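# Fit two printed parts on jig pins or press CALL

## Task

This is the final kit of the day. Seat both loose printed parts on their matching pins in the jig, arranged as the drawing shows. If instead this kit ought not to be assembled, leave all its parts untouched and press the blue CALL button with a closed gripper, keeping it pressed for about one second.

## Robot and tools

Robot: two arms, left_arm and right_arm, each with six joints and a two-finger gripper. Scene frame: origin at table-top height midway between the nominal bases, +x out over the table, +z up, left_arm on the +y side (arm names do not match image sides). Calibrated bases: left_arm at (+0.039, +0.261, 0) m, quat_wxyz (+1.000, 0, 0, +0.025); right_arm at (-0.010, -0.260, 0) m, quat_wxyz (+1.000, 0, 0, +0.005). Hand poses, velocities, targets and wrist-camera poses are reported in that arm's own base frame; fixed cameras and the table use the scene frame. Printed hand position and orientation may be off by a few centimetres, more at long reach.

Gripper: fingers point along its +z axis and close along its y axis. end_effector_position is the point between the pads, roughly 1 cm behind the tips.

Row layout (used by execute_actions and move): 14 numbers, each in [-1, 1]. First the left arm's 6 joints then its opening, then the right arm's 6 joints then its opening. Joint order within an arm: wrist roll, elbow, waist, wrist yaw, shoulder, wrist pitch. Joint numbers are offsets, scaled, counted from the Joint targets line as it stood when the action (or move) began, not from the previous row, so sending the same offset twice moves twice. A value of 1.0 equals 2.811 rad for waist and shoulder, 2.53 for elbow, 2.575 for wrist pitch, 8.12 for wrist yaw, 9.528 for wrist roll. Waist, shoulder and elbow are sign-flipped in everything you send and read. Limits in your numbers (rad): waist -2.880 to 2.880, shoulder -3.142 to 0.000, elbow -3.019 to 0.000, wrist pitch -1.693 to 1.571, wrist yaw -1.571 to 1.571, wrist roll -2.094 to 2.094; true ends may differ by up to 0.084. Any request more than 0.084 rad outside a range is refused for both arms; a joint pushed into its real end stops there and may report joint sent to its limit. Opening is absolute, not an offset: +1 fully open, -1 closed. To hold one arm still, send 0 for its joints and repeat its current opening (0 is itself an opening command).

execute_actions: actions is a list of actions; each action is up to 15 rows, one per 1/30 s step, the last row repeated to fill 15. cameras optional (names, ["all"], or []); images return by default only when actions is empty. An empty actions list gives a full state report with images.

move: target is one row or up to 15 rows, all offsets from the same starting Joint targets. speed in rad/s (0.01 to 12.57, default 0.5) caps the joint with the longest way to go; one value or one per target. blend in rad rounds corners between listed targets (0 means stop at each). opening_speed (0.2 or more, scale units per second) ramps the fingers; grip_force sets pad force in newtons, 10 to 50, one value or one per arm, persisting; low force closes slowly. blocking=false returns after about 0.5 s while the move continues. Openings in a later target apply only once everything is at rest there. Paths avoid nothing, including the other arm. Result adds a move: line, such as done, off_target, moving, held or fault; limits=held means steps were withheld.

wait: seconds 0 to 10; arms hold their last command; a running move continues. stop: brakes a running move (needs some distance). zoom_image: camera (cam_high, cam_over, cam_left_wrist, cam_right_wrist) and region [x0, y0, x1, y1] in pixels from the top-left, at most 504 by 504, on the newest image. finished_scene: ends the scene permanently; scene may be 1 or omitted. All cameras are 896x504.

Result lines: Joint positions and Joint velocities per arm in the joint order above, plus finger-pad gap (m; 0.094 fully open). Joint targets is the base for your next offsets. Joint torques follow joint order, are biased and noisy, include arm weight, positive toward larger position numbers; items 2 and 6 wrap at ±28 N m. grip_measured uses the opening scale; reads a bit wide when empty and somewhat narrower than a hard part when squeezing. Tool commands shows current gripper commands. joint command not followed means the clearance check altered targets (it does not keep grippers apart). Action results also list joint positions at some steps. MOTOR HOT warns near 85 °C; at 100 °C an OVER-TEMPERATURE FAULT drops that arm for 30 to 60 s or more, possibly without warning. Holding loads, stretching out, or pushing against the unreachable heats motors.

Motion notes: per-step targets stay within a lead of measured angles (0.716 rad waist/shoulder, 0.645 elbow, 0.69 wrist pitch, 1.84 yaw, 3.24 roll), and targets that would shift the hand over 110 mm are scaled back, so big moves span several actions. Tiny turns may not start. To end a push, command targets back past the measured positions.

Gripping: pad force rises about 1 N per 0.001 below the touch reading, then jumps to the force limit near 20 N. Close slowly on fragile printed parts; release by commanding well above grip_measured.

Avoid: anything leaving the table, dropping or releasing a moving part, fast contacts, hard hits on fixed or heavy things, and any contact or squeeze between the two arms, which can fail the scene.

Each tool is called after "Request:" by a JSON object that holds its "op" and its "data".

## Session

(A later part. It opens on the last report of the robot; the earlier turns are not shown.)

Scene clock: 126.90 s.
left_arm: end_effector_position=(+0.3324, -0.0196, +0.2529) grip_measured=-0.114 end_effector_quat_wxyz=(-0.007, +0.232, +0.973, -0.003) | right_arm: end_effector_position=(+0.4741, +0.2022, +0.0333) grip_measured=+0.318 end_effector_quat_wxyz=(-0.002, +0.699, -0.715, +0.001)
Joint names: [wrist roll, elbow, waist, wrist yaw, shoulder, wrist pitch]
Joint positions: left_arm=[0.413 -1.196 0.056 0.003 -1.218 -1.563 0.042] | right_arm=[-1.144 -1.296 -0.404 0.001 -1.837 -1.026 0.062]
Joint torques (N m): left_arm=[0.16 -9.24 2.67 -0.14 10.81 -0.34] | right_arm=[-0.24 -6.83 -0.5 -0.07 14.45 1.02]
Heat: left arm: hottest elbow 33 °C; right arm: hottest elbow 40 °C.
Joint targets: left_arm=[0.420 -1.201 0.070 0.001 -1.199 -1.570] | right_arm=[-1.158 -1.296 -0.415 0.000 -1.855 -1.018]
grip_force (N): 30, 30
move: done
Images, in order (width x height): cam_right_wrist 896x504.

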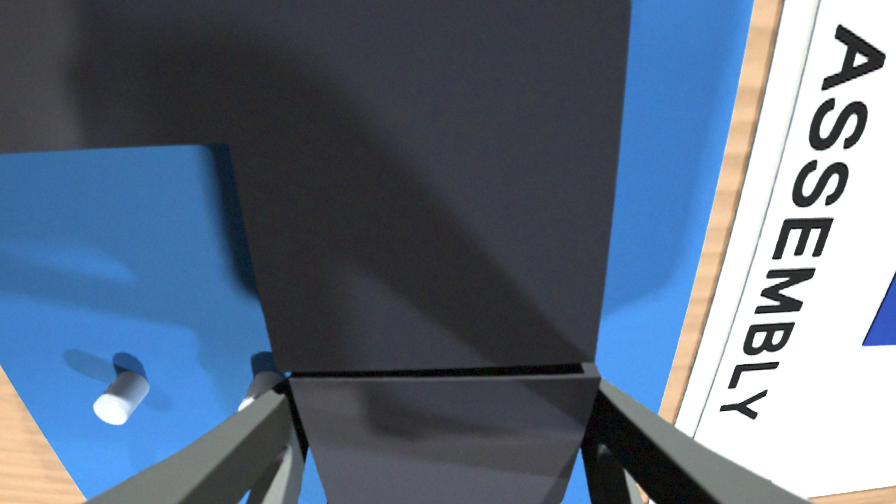

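Request:
{"op": "move", "data": {"target": [[0,0,0,0,0,0,-0.4,0,-0.0253,0,0,0.0175,-0.0124,0.32],[0,0,0,0,0,0,-0.4,0,-0.0324,0,0,0.0232,-0.033,0.32],[0,0,0,0,0,0,-0.4,0,-0.0324,0,0,0.1,-0.08,0.32],[0,0,0,0,0,0,-0.4,0,-0.0324,0.25,0,0.13,-0.1,0.32]], "speed": [0.05,0.06,0.3,0.7], "blend": [0.01,0.01,0.05,0], "cameras": ["all"]}}

Request:
{"op": "zoom_image", "data": {"camera": "cam_over", "region": [280, 210, 620, 490]}}

Request:
{"op": "zoom_image", "data": {"camera": "cam_high", "region": [380, 200, 530, 330]}}

Scene clock: 132.30 s.
left_arm: end_effector_position=(+0.3324, -0.0196, +0.2529) grip_measured=-0.114 end_effector_quat_wxyz=(-0.007, +0.232, +0.973, -0.003) | right_arm: end_effector_position=(+0.4541, -0.1365, +0.2026) grip_measured=+0.319 end_effector_quat_wxyz=(+0.052, -0.413, +0.908, -0.045)
Joint names: [wrist roll, elbow, waist, wrist yaw, shoulder, wrist pitch]
Joint positions: left_arm=[0.413 -1.196 0.056 0.003 -1.218 -1.563 0.042] | right_arm=[-1.144 -1.332 0.291 0 -1.503 -1.263 0.062]
Joint torques (N m): left_arm=[0.14 -9.16 2.61 -0.12 10.23 -0.25] | right_arm=[-0.21 -11.32 -0.09 -0.04 13.39 0.5]
Heat: left arm: hottest elbow 33 °C; right arm: hottest elbow 40 °C.
Joint targets: left_arm=[0.420 -1.201 0.070 0.001 -1.199 -1.570] | right_arm=[-1.158 -1.378 0.288 -0.001 -1.489 -1.275]
grip_force (N): 30, 30
move: off_target (right_arm); right_arm: the elbow is farthest, 0.046 rad from its target

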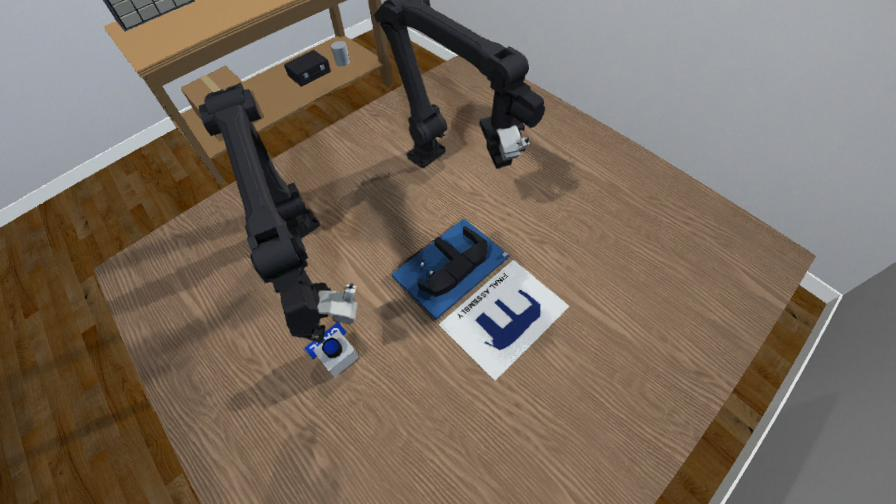

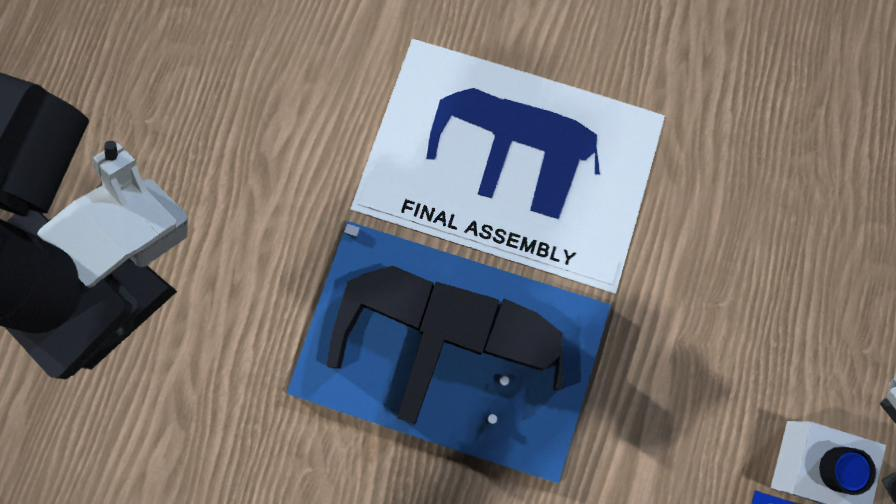

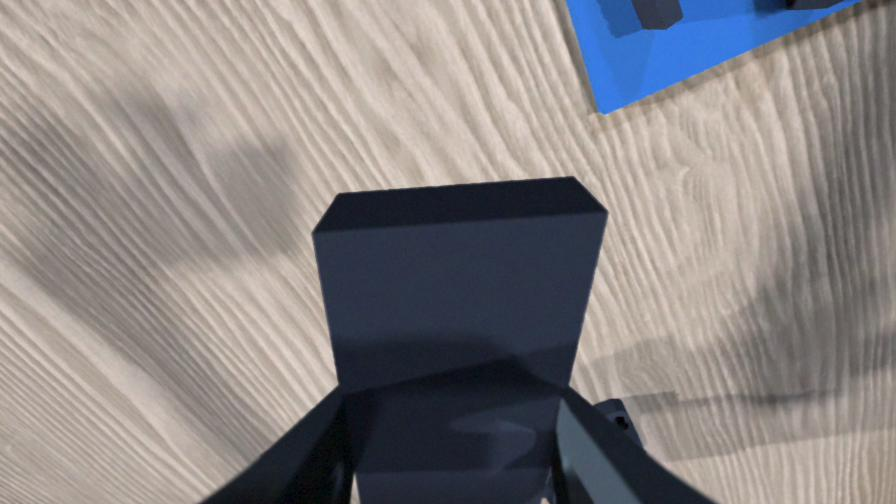

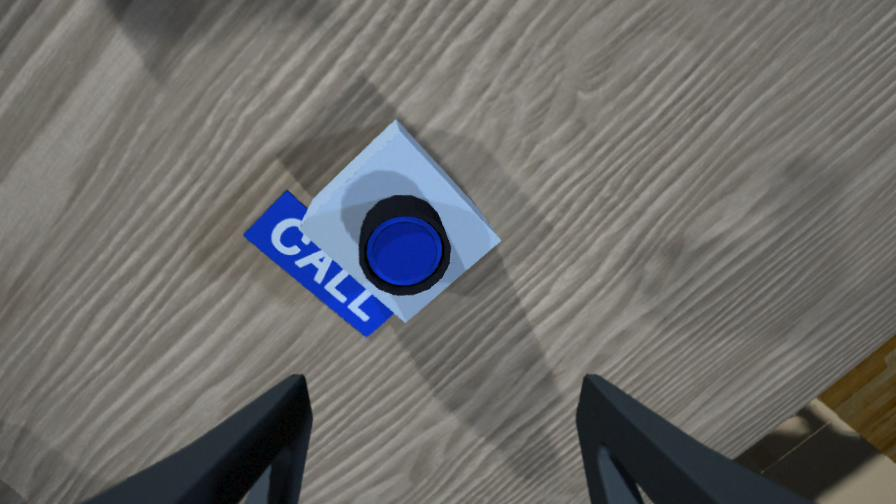

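Scaled by 1.482 from the camera's 896x504 image, which has a finer 1280x720 frame.

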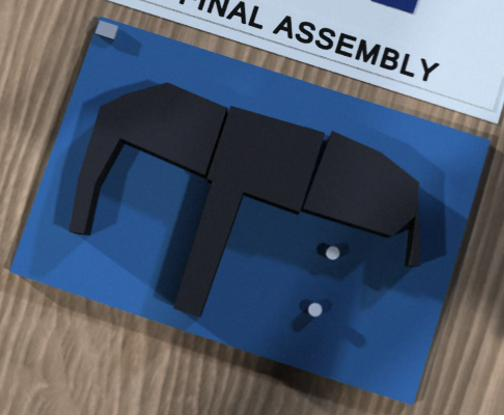

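Scaled by 3.360 from the camera's 896x504 image, which has a finer 1280x720 frame.

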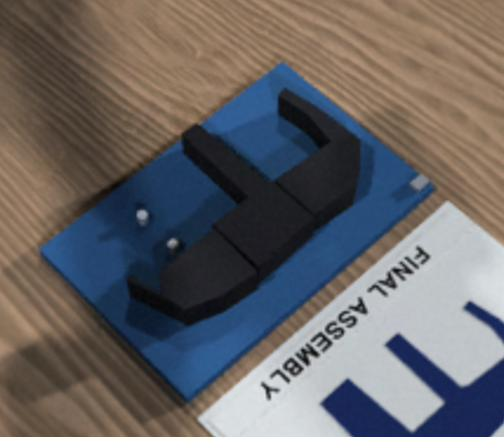

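Request:
{"op": "move", "data": {"target": [0,-0.0395,0,0.0862,0,0.8427,-0.4,0,0,0,0,0.12,0,0.32], "speed": 1.0, "cameras": ["cam_high"]}}

Scene clock: 136.17 s.
left_arm: end_effector_position=(+0.5015, -0.1405, +0.6307) grip_measured=-0.115 end_effector_quat_wxyz=(+0.845, +0.396, +0.358, -0.010) | right_arm: end_effector_position=(+0.4055, -0.1219, +0.3508) grip_measured=+0.319 end_effector_quat_wxyz=(+0.179, -0.402, +0.884, -0.157)
Joint names: [wrist roll, elbow, waist, wrist yaw, shoulder, wrist pitch]
Joint positions: left_arm=[0.413 -1.232 0.056 0.698 -1.218 0.581 0.042] | right_arm=[-1.144 -1.332 0.291 0 -1.159 -1.263 0.062]
Joint torques (N m): left_arm=[0.14 -15.71 2.61 -0.23 11.4 1.58] | right_arm=[-0.2 -11.79 -0.03 -0.03 7.06 1.05]
Heat: left arm: hottest elbow 34 °C; right arm: hottest elbow 41 °C.
Joint targets: left_arm=[0.420 -1.301 0.070 0.701 -1.199 0.600] | right_arm=[-1.158 -1.378 0.288 -0.001 -1.152 -1.275]
grip_force (N): 30, 30
move: off_target (left_arm, right_arm); left_arm: the elbow is farthest, 0.069 rad from its target; right_arm: the elbow is farthest, 0.046 rad from its target
Images, in order (width x height): cam_high 896x504.

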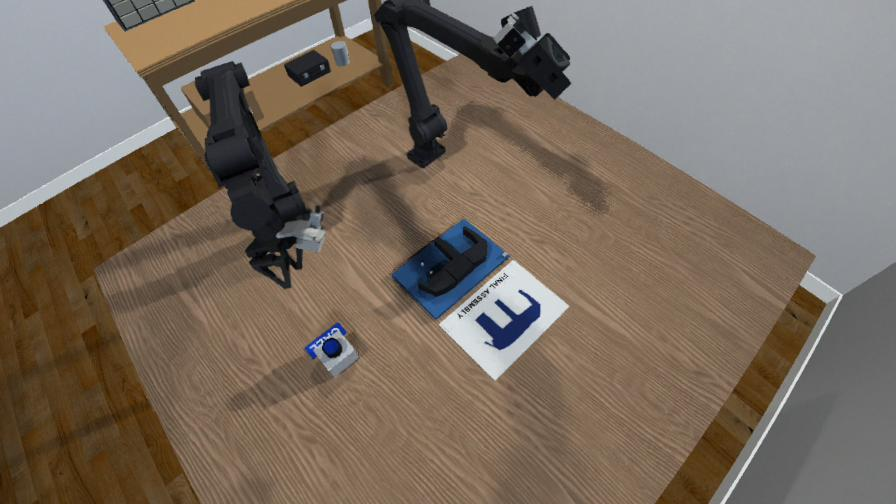

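Request:
{"op": "zoom_image", "data": {"camera": "cam_high", "region": [505, 25, 585, 105]}}

Request:
{"op": "zoom_image", "data": {"camera": "cam_high", "region": [390, 210, 520, 320]}}

Scaled by 6.300 from the camera's 896x504 image, which has a finer 1280x720 frame.

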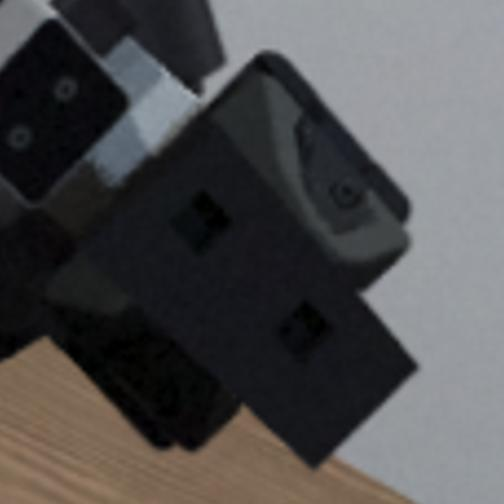

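Scaled by 3.877 from the camera's 896x504 image, which has a finer 1280x720 frame.

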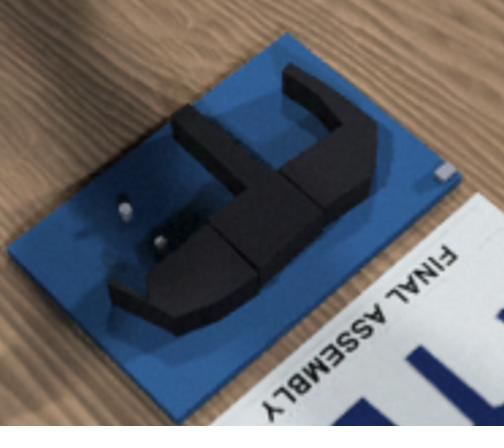

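Request:
{"op": "move", "data": {"target": [[-0.138,0.0395,0.2967,-0.0863,0,-0.8388,-0.4,0,0,0.05,0,0,0,0.32],[-0.138,0.0543,0.2967,-0.0863,-0.1427,-0.6711,-0.4,0,0,0.05,0,0,0,0.32]], "speed": [0.9,0.4], "blend": [0.08,0], "cameras": ["cam_over","cam_left_wrist"]}}

Scene clock: 147.23 s.
left_arm: end_effector_position=(+0.2776, -0.3448, +0.0924) grip_measured=-0.115 end_effector_quat_wxyz=(-0.007, +0.002, +1.000, +0.005) | right_arm: end_effector_position=(+0.3874, -0.1710, +0.3508) grip_measured=+0.319 end_effector_quat_wxyz=(+0.169, -0.347, +0.907, -0.167)
Joint names: [wrist roll, elbow, waist, wrist yaw, shoulder, wrist pitch]
Joint positions: left_arm=[-0.886 -1.156 0.89 0.004 -1.606 -1.137 0.042] | right_arm=[-1.144 -1.332 0.414 0 -1.159 -1.263 0.062]
Joint torques (N m): left_arm=[-0.01 -8.34 2.43 -0.24 14.62 0.34] | right_arm=[-0.21 -11.78 1.38 -0.04 7.06 1.02]
Motor temperatures (°C): left_arm=[26 36 24 25 26 23 25] | right_arm=[24 43 23 22 30 24 26]
Heat: left arm: hottest elbow 36 °C; right arm: hottest elbow 43 °C.
Joint targets: left_arm=[-0.895 -1.164 0.904 0.000 -1.601 -1.128] | right_arm=[-1.158 -1.378 0.428 -0.001 -1.152 -1.275]
grip_force (N): 30, 30
move: off_target (right_arm); right_arm: the elbow is farthest, 0.046 rad from its target
Images, in order (width x height): cam_over 896x504, cam_left_wrist 896x504.

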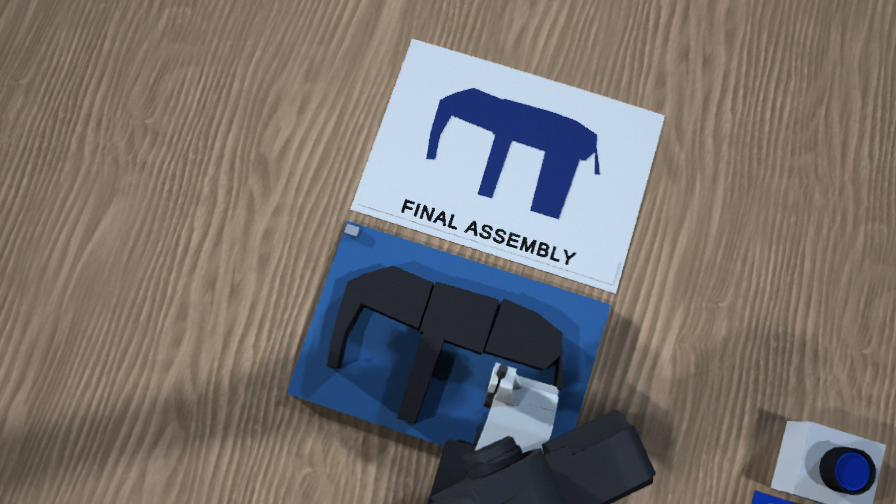

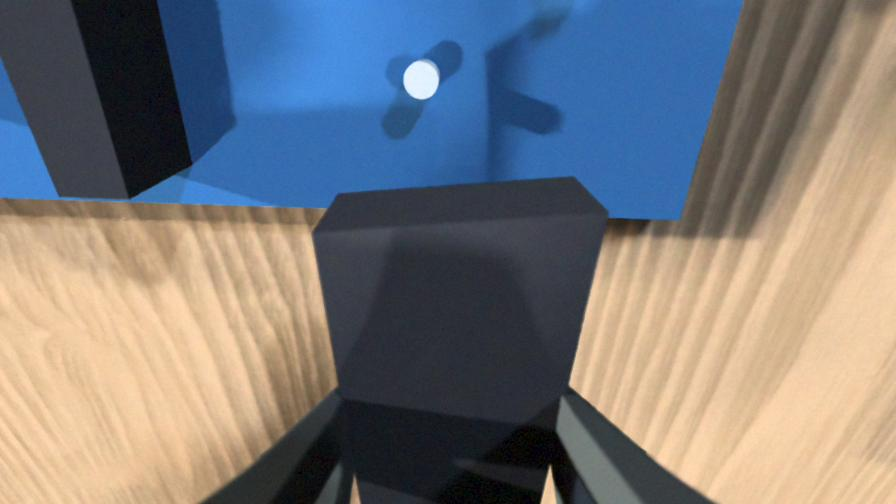

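Request:
{"op": "move", "data": {"target": [0.0042,0.0265,-0.0121,0,-0.0133,0.0458,-0.4,0,0,0,0,0,0,0.32], "speed": 0.1, "cameras": ["cam_left_wrist"]}}

Scene clock: 150.73 s.
left_arm: end_effector_position=(+0.2803, -0.3439, +0.0602) grip_measured=-0.115 end_effector_quat_wxyz=(+0.002, +0.010, +1.000, -0.006) | right_arm: end_effector_position=(+0.3874, -0.1710, +0.3508) grip_measured=+0.319 end_effector_quat_wxyz=(+0.169, -0.347, +0.907, -0.167)
Joint names: [wrist roll, elbow, waist, wrist yaw, shoulder, wrist pitch]
Joint positions: left_arm=[-0.865 -1.093 0.884 0.004 -1.633 -1.02 0.042] | right_arm=[-1.144 -1.332 0.414 0 -1.159 -1.263 0.062]
Joint torques (N m): left_arm=[0.15 -7.68 0.26 -0.25 13.51 0.49] | right_arm=[-0.19 -11.75 1.26 -0.04 6.95 1.06]
Heat: left arm: hottest elbow 36 °C; right arm: hottest elbow 43 °C.
Joint targets: left_arm=[-0.855 -1.097 0.870 0.000 -1.638 -1.010] | right_arm=[-1.158 -1.378 0.428 -0.001 -1.152 -1.275]
grip_force (N): 30, 30
move: off_target (right_arm); right_arm: the elbow is farthest, 0.046 rad from its target
Images, in order (width x height): cam_left_wrist 896x504.

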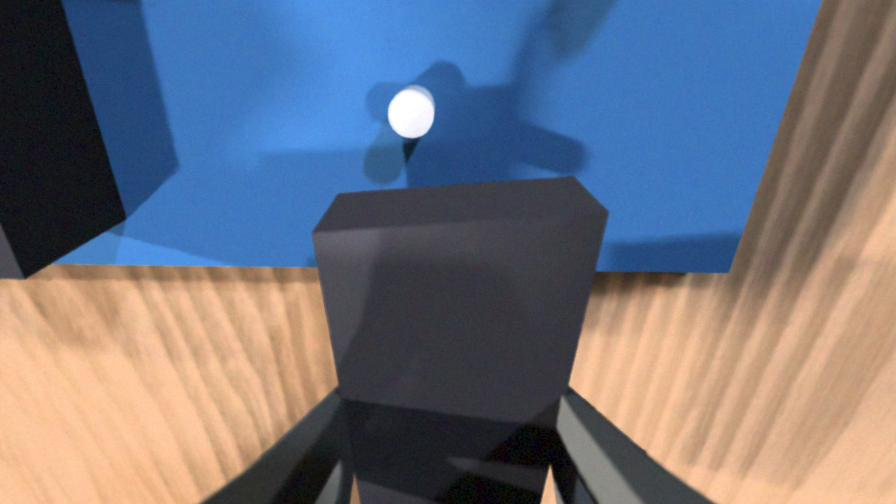

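Request:
{"op": "move", "data": {"target": [[0,0,0,0,0.0213,0,-0.4,0,0,0,0,0,0,0.32],[0.0115,-0.0874,-0.0391,0,-0.0334,-0.0408,-0.4,0,0,0,0,0,0,0.32]], "speed": [0.2,0.15], "blend": [0.005,0], "cameras": ["cam_left_wrist","cam_over"]}}

Scene clock: 154.70 s.
left_arm: end_effector_position=(+0.3480, -0.3409, +0.0739) grip_measured=-0.115 end_effector_quat_wxyz=(-0.003, +0.009, +1.000, +0.000) | right_arm: end_effector_position=(+0.3874, -0.1710, +0.3508) grip_measured=+0.319 end_effector_quat_wxyz=(+0.169, -0.347, +0.907, -0.167)
Joint names: [wrist roll, elbow, waist, wrist yaw, shoulder, wrist pitch]
Joint positions: left_arm=[-0.755 -1.258 0.773 0.004 -1.726 -1.108 0.042] | right_arm=[-1.144 -1.332 0.414 0 -1.159 -1.263 0.062]
Joint torques (N m): left_arm=[0.23 -12.88 0.15 -0.22 14.97 -0.39] | right_arm=[-0.2 -11.78 1.32 -0.04 7.12 1.07]
Heat: left arm: hottest elbow 36 °C; right arm: hottest elbow 44 °C.
Joint targets: left_arm=[-0.746 -1.318 0.760 0.000 -1.732 -1.115] | right_arm=[-1.158 -1.378 0.428 -0.001 -1.152 -1.275]
grip_force (N): 30, 30
move: off_target (left_arm, right_arm); left_arm: the elbow is farthest, 0.060 rad from its target; right_arm: the elbow is farthest, 0.046 rad from its target
Images, in order (width x height): cam_over 896x504, cam_left_wrist 896x504.

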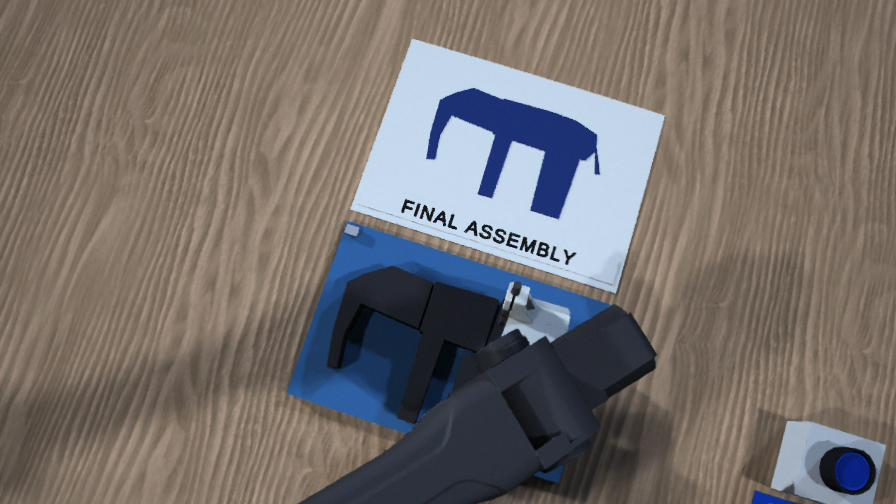

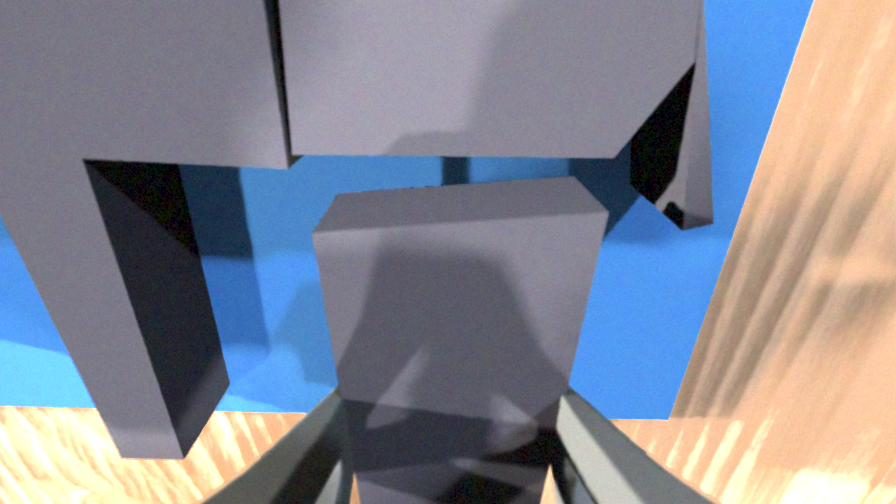

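Request:
{"op": "move", "data": {"target": [0,0.0269,-0.0011,0,-0.006,0.0198,-0.4,0,0,0,0,0,0,0.32], "speed": 0.05, "cameras": ["cam_left_wrist"]}}

Scene clock: 159.53 s.
left_arm: end_effector_position=(+0.3500, -0.3421, +0.0617) grip_measured=-0.115 end_effector_quat_wxyz=(-0.001, +0.009, +1.000, -0.001) | right_arm: end_effector_position=(+0.3874, -0.1710, +0.3508) grip_measured=+0.319 end_effector_quat_wxyz=(+0.169, -0.347, +0.907, -0.167)
Joint names: [wrist roll, elbow, waist, wrist yaw, shoulder, wrist pitch]
Joint positions: left_arm=[-0.755 -1.246 0.772 0.004 -1.744 -1.074 0.042] | right_arm=[-1.144 -1.332 0.414 0 -1.159 -1.263 0.062]
Joint torques (N m): left_arm=[0.16 -7.87 0.09 -0.23 14.92 0.39] | right_arm=[-0.19 -11.73 1.67 -0.04 7.12 1.07]
Heat: left arm: hottest elbow 36 °C; right arm: hottest elbow 44 °C.
Joint targets: left_arm=[-0.746 -1.250 0.757 0.000 -1.749 -1.064] | right_arm=[-1.158 -1.378 0.428 -0.001 -1.152 -1.275]
grip_force (N): 30, 30
move: off_target (right_arm); right_arm: the elbow is farthest, 0.046 rad from its target
Images, in order (width x height): cam_left_wrist 896x504.

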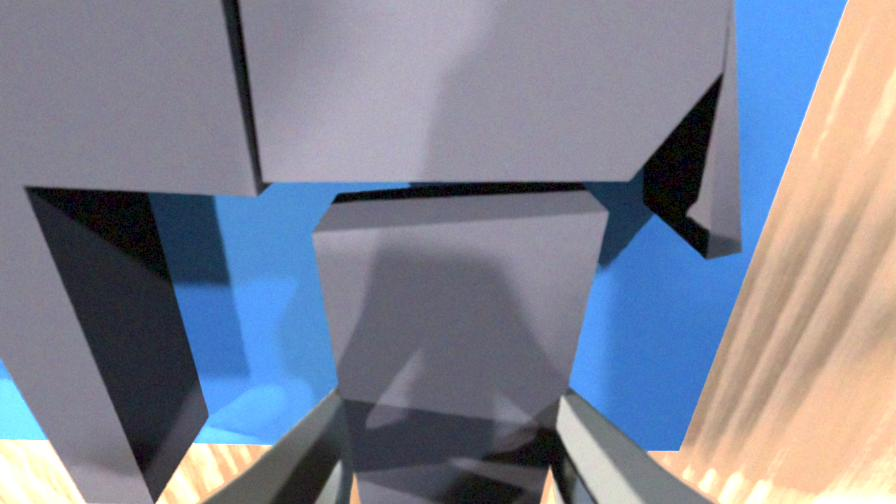

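Request:
{"op": "move", "data": {"target": [0,0.0067,-0.0018,0,-0.006,0.0132,-0.4,0,0,0,0,0,0,0.32], "speed": 0.03, "cameras": ["cam_left_wrist"]}}

Scene clock: 163.77 s.
left_arm: end_effector_position=(+0.3520, -0.3417, +0.0522) grip_measured=-0.115 end_effector_quat_wxyz=(+0.001, +0.007, +1.000, -0.003) | right_arm: end_effector_position=(+0.3874, -0.1710, +0.3508) grip_measured=+0.319 end_effector_quat_wxyz=(+0.169, -0.347, +0.907, -0.167)
Joint names: [wrist roll, elbow, waist, wrist yaw, shoulder, wrist pitch]
Joint positions: left_arm=[-0.755 -1.233 0.768 0.004 -1.755 -1.043 0.042] | right_arm=[-1.144 -1.332 0.414 0 -1.159 -1.263 0.062]
Joint torques (N m): left_arm=[0.16 -7.49 0.5 -0.23 14.97 0.44] | right_arm=[-0.19 -11.78 1.44 -0.04 7.12 1.1]
Heat: left arm: hottest elbow 36 °C; right arm: hottest elbow 45 °C.
Joint targets: left_arm=[-0.746 -1.233 0.752 0.000 -1.766 -1.030] | right_arm=[-1.158 -1.378 0.428 -0.001 -1.152 -1.275]
grip_force (N): 30, 30
move: off_target (right_arm); right_arm: the elbow is farthest, 0.046 rad from its target
Images, in order (width x height): cam_left_wrist 896x504.

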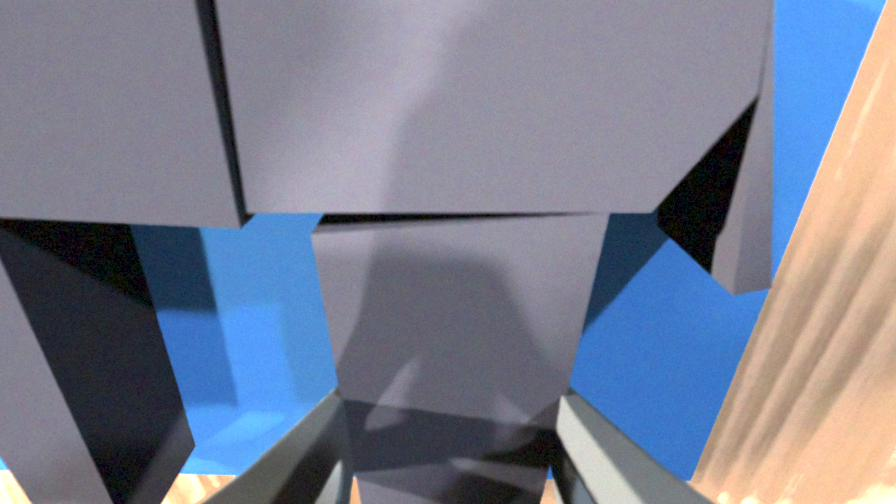

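Request:
{"op": "move", "data": {"target": [0,0.001,0.0125,0,0.0046,-0.0117,-0.4,0,0,0,0,0,0,0.32], "speed": 0.03, "cameras": ["cam_left_wrist"]}}

Scene clock: 166.57 s.
left_arm: end_effector_position=(+0.3475, -0.3400, +0.0504) grip_measured=-0.115 end_effector_quat_wxyz=(-0.003, +0.010, +1.000, +0.002) | right_arm: end_effector_position=(+0.3874, -0.1710, +0.3508) grip_measured=+0.319 end_effector_quat_wxyz=(+0.169, -0.347, +0.907, -0.167)
Joint names: [wrist roll, elbow, waist, wrist yaw, shoulder, wrist pitch]
Joint positions: left_arm=[-0.753 -1.228 0.773 0.002 -1.755 -1.052 0.042] | right_arm=[-1.144 -1.332 0.414 0 -1.159 -1.263 0.062]
Joint torques (N m): left_arm=[0.16 -7.62 3.19 -0.16 15.79 -0.42] | right_arm=[-0.2 -11.77 1.38 -0.04 7.06 1.09]
Heat: left arm: hottest elbow 36 °C; right arm: hottest elbow 45 °C.
Joint targets: left_arm=[-0.746 -1.231 0.787 0.000 -1.753 -1.060] | right_arm=[-1.158 -1.378 0.428 -0.001 -1.152 -1.275]
grip_force (N): 30, 30
move: off_target (right_arm); right_arm: the elbow is farthest, 0.046 rad from its target
Images, in order (width x height): cam_left_wrist 896x504.

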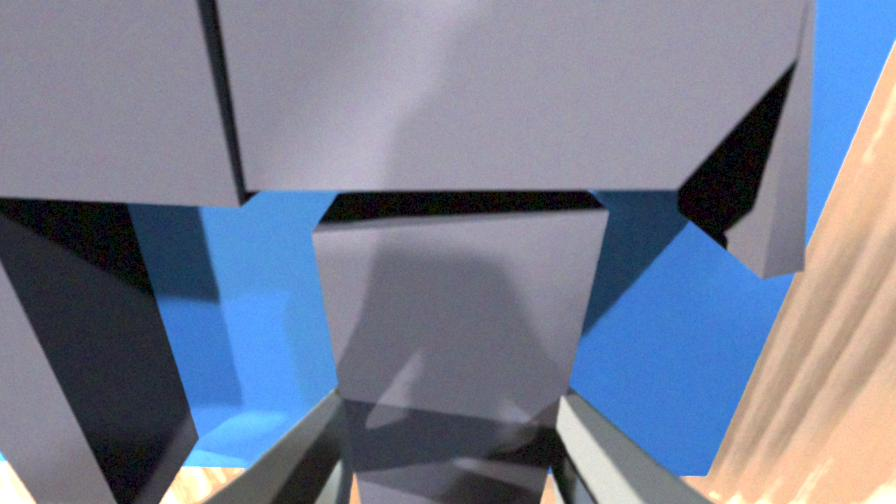

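Request:
{"op": "move", "data": {"target": [0,0.0024,0,0,-0.0053,0.0144,-0.4,0,0,0,0,0,0,0.32], "speed": 0.03, "cameras": ["cam_left_wrist"]}}

Scene clock: 169.47 s.
left_arm: end_effector_position=(+0.3484, -0.3409, +0.0453) grip_measured=-0.115 end_effector_quat_wxyz=(-0.001, +0.010, +1.000, +0.000) | right_arm: end_effector_position=(+0.3874, -0.1710, +0.3508) grip_measured=+0.319 end_effector_quat_wxyz=(+0.169, -0.347, +0.907, -0.167)
Joint names: [wrist roll, elbow, waist, wrist yaw, shoulder, wrist pitch]
Joint positions: left_arm=[-0.753 -1.222 0.773 0.002 -1.761 -1.033 0.042] | right_arm=[-1.144 -1.332 0.414 0 -1.159 -1.263 0.062]
Joint torques (N m): left_arm=[0.18 -7.71 2.78 -0.19 15.56 0.36] | right_arm=[-0.2 -11.78 1.61 -0.03 6.89 1.05]
Heat: left arm: hottest elbow 36 °C; right arm: hottest elbow 45 °C.
Joint targets: left_arm=[-0.745 -1.224 0.787 0.000 -1.768 -1.023] | right_arm=[-1.158 -1.378 0.428 -0.001 -1.152 -1.275]
grip_force (N): 30, 30
move: off_target (right_arm); right_arm: the elbow is farthest, 0.046 rad from its target
Images, in order (width x height): cam_left_wrist 896x504.

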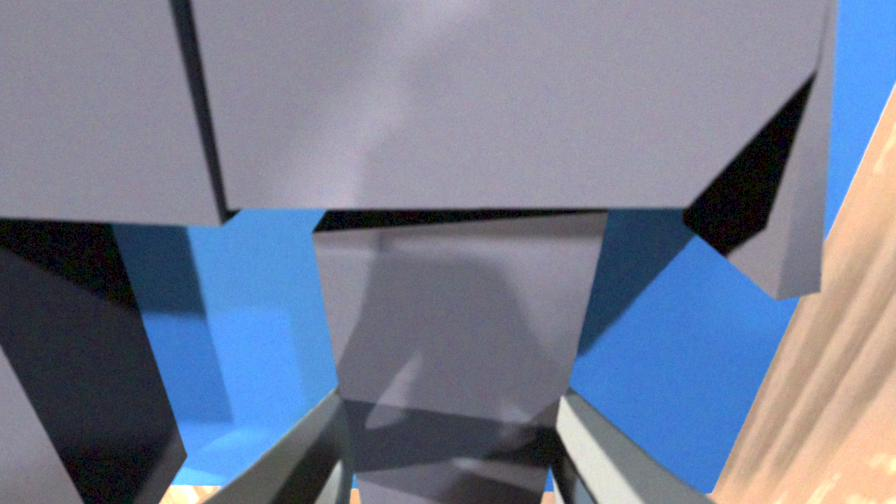

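Request:
{"op": "move", "data": {"target": [0,0.0026,0,0,-0.003,0.0058,-0.4,0,0,0,0,0,0,0.32], "speed": 0.02, "cameras": ["cam_left_wrist"]}}

Scene clock: 171.17 s.
left_arm: end_effector_position=(+0.3494, -0.3419, +0.0419) grip_measured=-0.115 end_effector_quat_wxyz=(+0.001, +0.010, +1.000, -0.002) | right_arm: end_effector_position=(+0.3874, -0.1710, +0.3508) grip_measured=+0.319 end_effector_quat_wxyz=(+0.169, -0.347, +0.907, -0.167)
Joint names: [wrist roll, elbow, waist, wrist yaw, shoulder, wrist pitch]
Joint positions: left_arm=[-0.753 -1.218 0.773 0.002 -1.766 -1.019 0.042] | right_arm=[-1.144 -1.332 0.414 0 -1.159 -1.263 0.062]
Joint torques (N m): left_arm=[0.18 -7.32 2.73 -0.21 14.74 0.39] | right_arm=[-0.2 -11.81 1.49 -0.05 7 1.01]
Heat: left arm: hottest elbow 36 °C; right arm: hottest elbow 46 °C.
Joint targets: left_arm=[-0.745 -1.218 0.787 0.000 -1.776 -1.008] | right_arm=[-1.158 -1.378 0.428 -0.001 -1.152 -1.275]
grip_force (N): 30, 30
move: off_target (right_arm); right_arm: the elbow is farthest, 0.046 rad from its target
Images, in order (width x height): cam_left_wrist 896x504.

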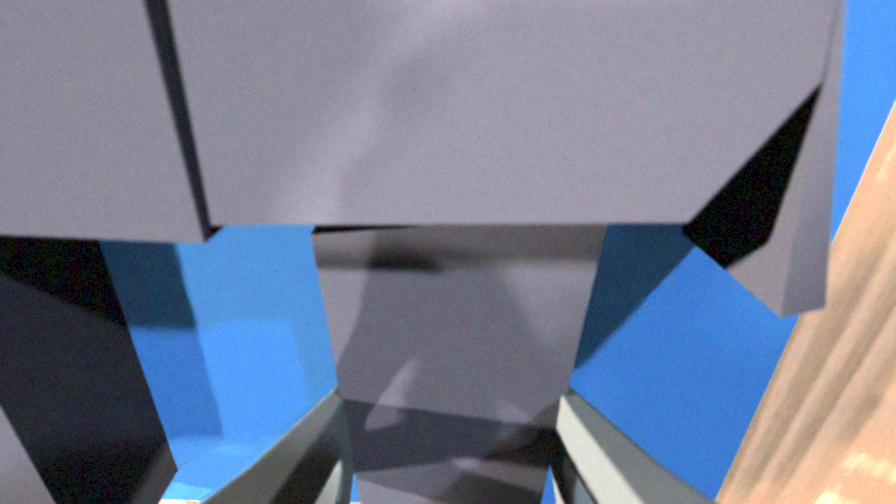

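Request:
{"op": "move", "data": {"target": [0,0.003,0,0,-0.0034,0.0066,-0.4,0,0,0,0,0,0,0.32], "speed": 0.02, "cameras": ["cam_left_wrist"]}}

Scene clock: 172.73 s.
left_arm: end_effector_position=(+0.3500, -0.3425, +0.0409) grip_measured=-0.115 end_effector_quat_wxyz=(+0.002, +0.010, +1.000, -0.004) | right_arm: end_effector_position=(+0.3874, -0.1710, +0.3508) grip_measured=+0.319 end_effector_quat_wxyz=(+0.169, -0.347, +0.907, -0.167)
Joint names: [wrist roll, elbow, waist, wrist yaw, shoulder, wrist pitch]
Joint positions: left_arm=[-0.753 -1.216 0.773 0.002 -1.766 -1.012 0.042] | right_arm=[-1.144 -1.332 0.414 0 -1.159 -1.263 0.062]
Joint torques (N m): left_arm=[0.18 -6.87 2.61 -0.15 13.86 0.81] | right_arm=[-0.19 -11.78 1.55 -0.04 6.83 1.03]
Heat: left arm: hottest elbow 35 °C; right arm: hottest elbow 46 °C.
Joint targets: left_arm=[-0.745 -1.210 0.787 0.000 -1.786 -0.992] | right_arm=[-1.158 -1.378 0.428 -0.001 -1.152 -1.275]
grip_force (N): 30, 30
move: off_target (right_arm); right_arm: the elbow is farthest, 0.046 rad from its target
Images, in order (width x height): cam_left_wrist 896x504.

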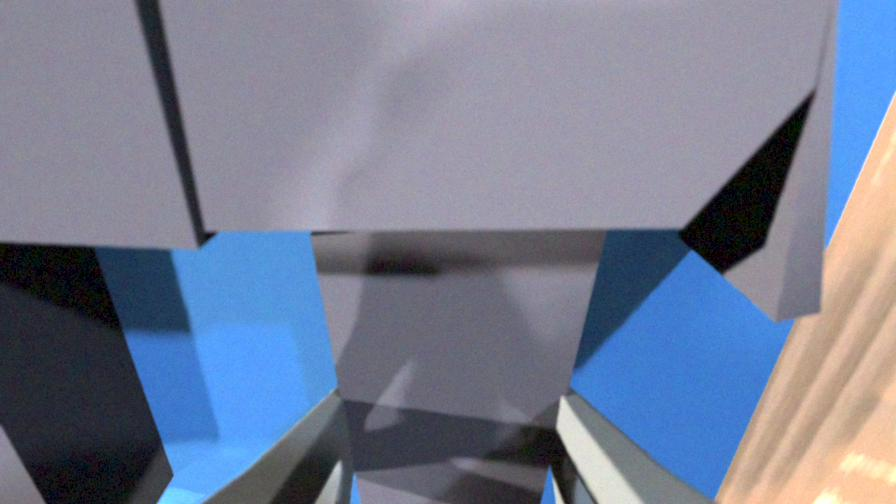

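Request:
{"op": "move", "data": {"target": [[0,-0.003,0,0,0.005,-0.0066,-0.4,0,0,0,0,0,0,0.32],[0,-0.003,0,0,0.005,-0.0066,0.1,0,0,0,0,0,0,0.32]], "speed": 0.02, "opening_speed": 0.5, "cameras": ["cam_left_wrist"]}}

Scene clock: 175.57 s.
left_arm: end_effector_position=(+0.3498, -0.3424, +0.0406) grip_measured=+0.097 end_effector_quat_wxyz=(+0.002, +0.010, +1.000, -0.003) | right_arm: end_effector_position=(+0.3874, -0.1710, +0.3508) grip_measured=+0.319 end_effector_quat_wxyz=(+0.169, -0.347, +0.907, -0.167)
Joint names: [wrist roll, elbow, waist, wrist yaw, shoulder, wrist pitch]
Joint positions: left_arm=[-0.753 -1.215 0.773 0.002 -1.767 -1.012 0.052] | right_arm=[-1.144 -1.332 0.414 0 -1.159 -1.263 0.062]
Joint torques (N m): left_arm=[0.13 -7.57 3.31 -0.21 15.62 0.17] | right_arm=[-0.2 -11.75 1.2 -0.04 7 1.05]
Heat: left arm: hottest elbow 35 °C; right arm: hottest elbow 46 °C.
Joint targets: left_arm=[-0.745 -1.218 0.787 0.000 -1.772 -1.009] | right_arm=[-1.158 -1.378 0.428 -0.001 -1.152 -1.275]
grip_force (N): 30, 30
move: off_target (right_arm); right_arm: the elbow is farthest, 0.046 rad from its target
Images, in order (width x height): cam_left_wrist 896x504.

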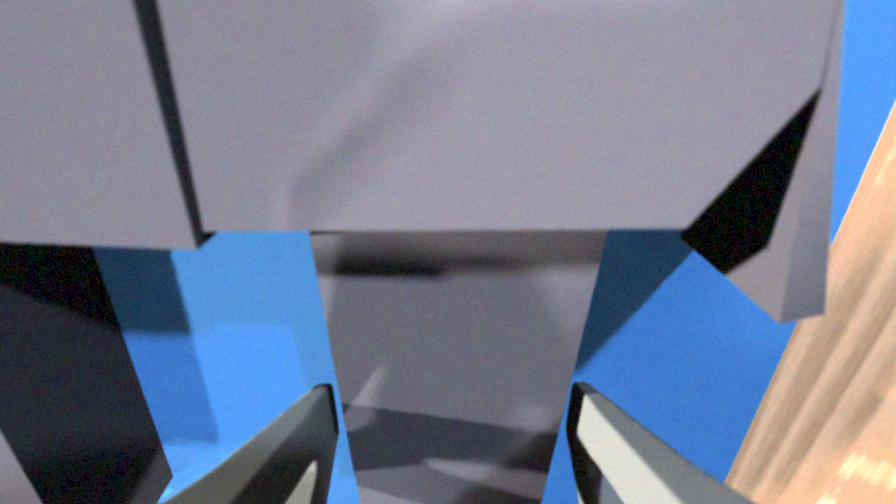

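Request:
{"op": "move", "data": {"target": [[0,-0.0253,0,0,0.0175,-0.0124,0.1,0,0,0,0,0,0,0.32],[0,-0.0324,0,0,0.0232,-0.033,0.1,0,0,0,0,0,0,0.32],[0,-0.0324,0,0,0.1,-0.08,0.1,0,0,0,0,0,0,0.32],[0,-0.0324,-0.25,0,0.13,-0.1,0.1,0,0,0,0,0,0,0.32]], "speed": [0.05,0.06,0.3,0.7], "blend": [0.01,0.01,0.05,0], "cameras": ["all"]}}

Request:
{"op": "zoom_image", "data": {"camera": "cam_over", "region": [280, 210, 620, 490]}}

Request:
{"op": "zoom_image", "data": {"camera": "cam_high", "region": [390, 210, 520, 320]}}

Scene clock: 180.63 s.
left_arm: end_effector_position=(+0.4405, -0.0398, +0.1985) grip_measured=+0.099 end_effector_quat_wxyz=(+0.057, -0.325, +0.944, -0.026) | right_arm: end_effector_position=(+0.3874, -0.1710, +0.3508) grip_measured=+0.319 end_effector_quat_wxyz=(+0.169, -0.347, +0.907, -0.167)
Joint names: [wrist roll, elbow, waist, wrist yaw, shoulder, wrist pitch]
Joint positions: left_arm=[-0.753 -1.244 0.089 0.001 -1.429 -1.259 0.052] | right_arm=[-1.144 -1.332 0.414 0 -1.159 -1.263 0.062]
Joint torques (N m): left_arm=[0.15 -13.48 1.26 -0.13 14.21 -0.08] | right_arm=[-0.2 -11.78 1.44 -0.05 7 1.07]
Heat: left arm: hottest elbow 36 °C; right arm: hottest elbow 47 °C.
Joint targets: left_arm=[-0.745 -1.300 0.085 0.000 -1.406 -1.266] | right_arm=[-1.158 -1.378 0.428 -0.001 -1.152 -1.275]
grip_force (N): 30, 30
move: off_target (left_arm, right_arm); left_arm: the elbow is farthest, 0.056 rad from its target; right_arm: the elbow is farthest, 0.046 rad from its target

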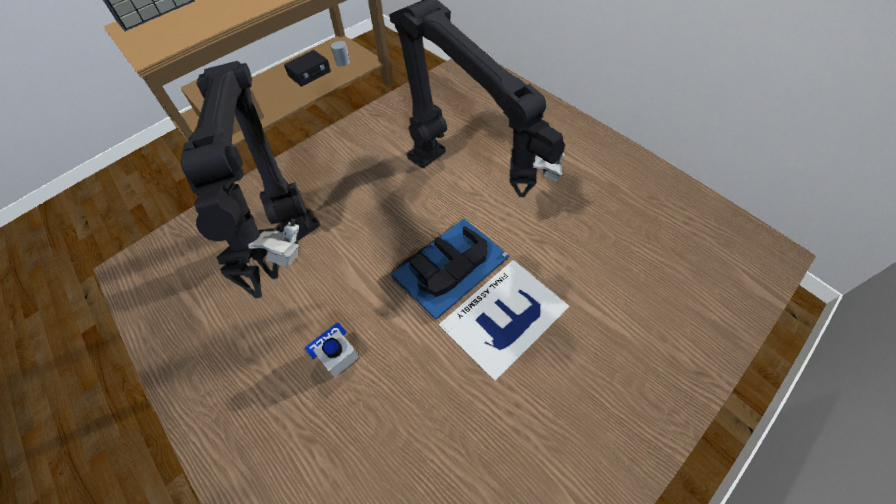

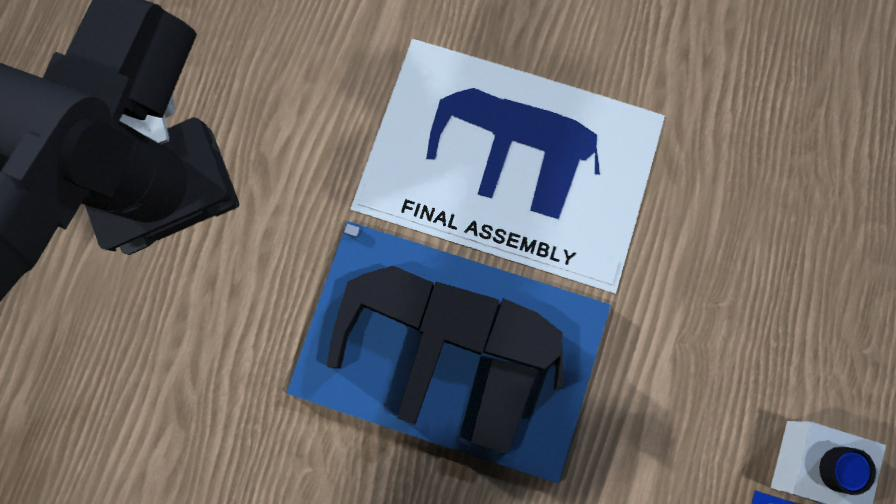

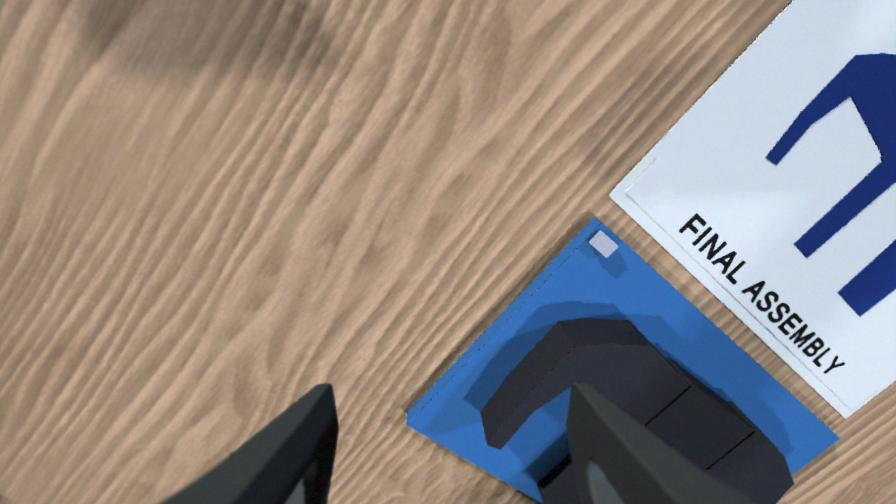

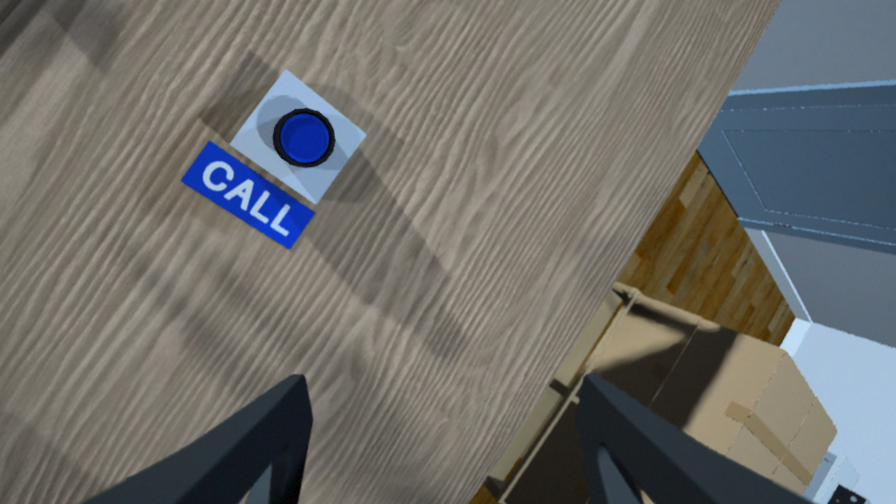

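Scaled by 1.482 from the camera's 896x504 image, which has a finer 1280x720 frame.

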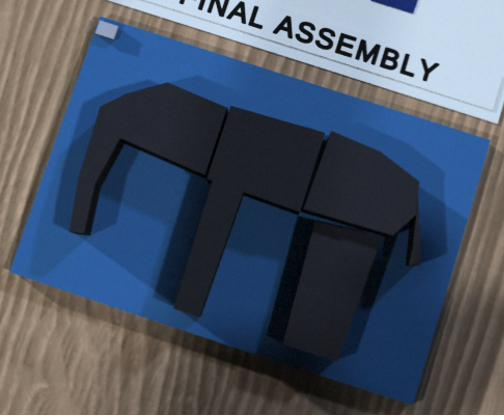

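Scaled by 3.877 from the camera's 896x504 image, which has a finer 1280x720 frame.

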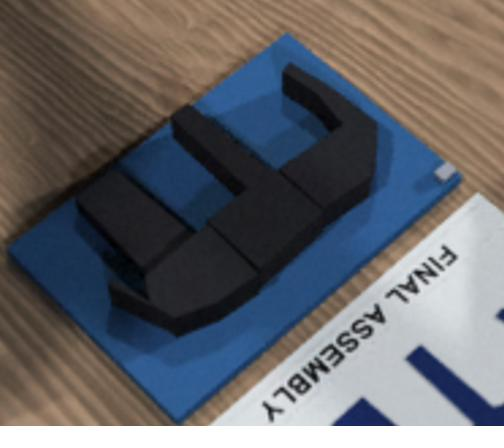

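Request:
{"op": "zoom_image", "data": {"camera": "cam_high", "region": [400, 235, 470, 305]}}

Request:
{"op": "zoom_image", "data": {"camera": "cam_over", "region": [440, 330, 580, 470]}}

Scaled by 7.200 from the camera's 896x504 image, which has a finer 1280x720 frame.

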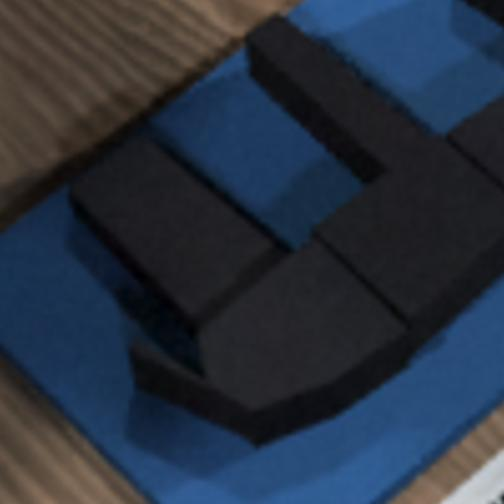

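Scaled by 3.600 from the camera's 896x504 image, which has a finer 1280x720 frame.

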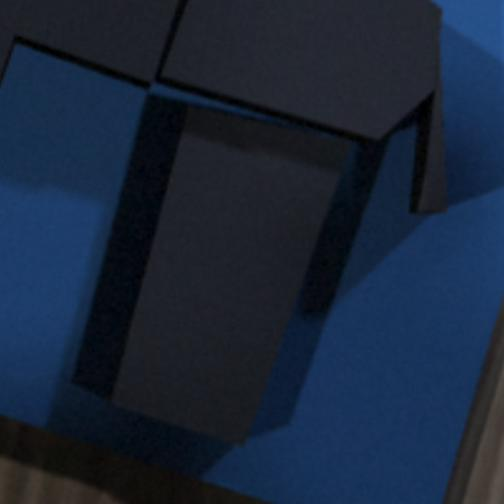

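Request:
{"op": "move", "data": {"target": [0.0782,0.2779,0.2401,0,0.2618,0.2827,0.1,0,0,0,0,0,0,0.32], "speed": 0.7, "cameras": ["cam_left_wrist"]}}

Scene clock: 184.57 s.
left_arm: end_effector_position=(+0.2563, -0.2374, +0.2414) grip_measured=+0.099 end_effector_quat_wxyz=(+0.417, +0.321, +0.834, -0.166) | right_arm: end_effector_position=(+0.3874, -0.1710, +0.3508) grip_measured=+0.319 end_effector_quat_wxyz=(+0.169, -0.347, +0.907, -0.167)
Joint names: [wrist roll, elbow, waist, wrist yaw, shoulder, wrist pitch]
Joint positions: left_arm=[-0.01 -0.595 0.745 0.002 -0.678 -0.556 0.052] | right_arm=[-1.144 -1.332 0.414 0 -1.159 -1.263 0.062]
Joint torques (N m): left_arm=[0.19 -10.25 2.67 -0.13 3.43 1.95] | right_arm=[-0.2 -11.75 1.38 -0.04 7.18 1.05]
Heat: left arm: hottest elbow 36 °C; right arm: hottest elbow 47 °C.
Joint targets: left_arm=[0.000 -0.597 0.759 0.000 -0.670 -0.538] | right_arm=[-1.158 -1.378 0.428 -0.001 -1.152 -1.275]
grip_force (N): 30, 30
move: off_target (right_arm); right_arm: the elbow is farthest, 0.046 rad from its target
Images, in order (width x height): cam_left_wrist 896x504.

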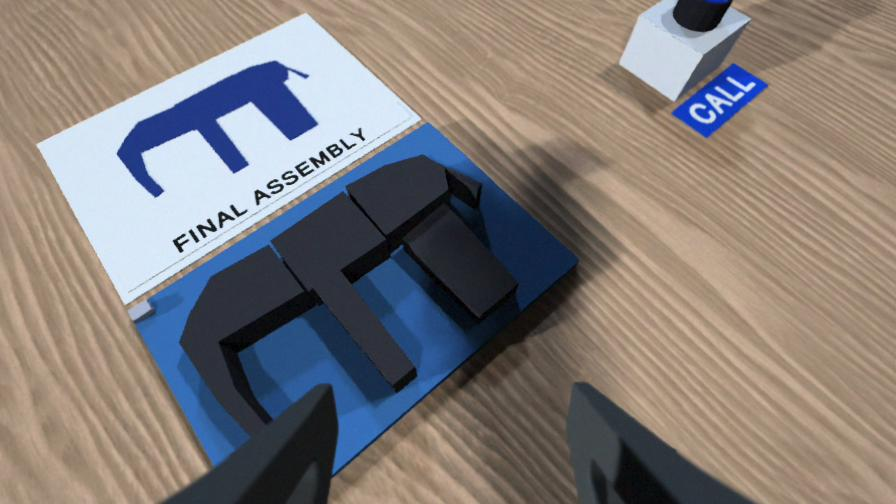

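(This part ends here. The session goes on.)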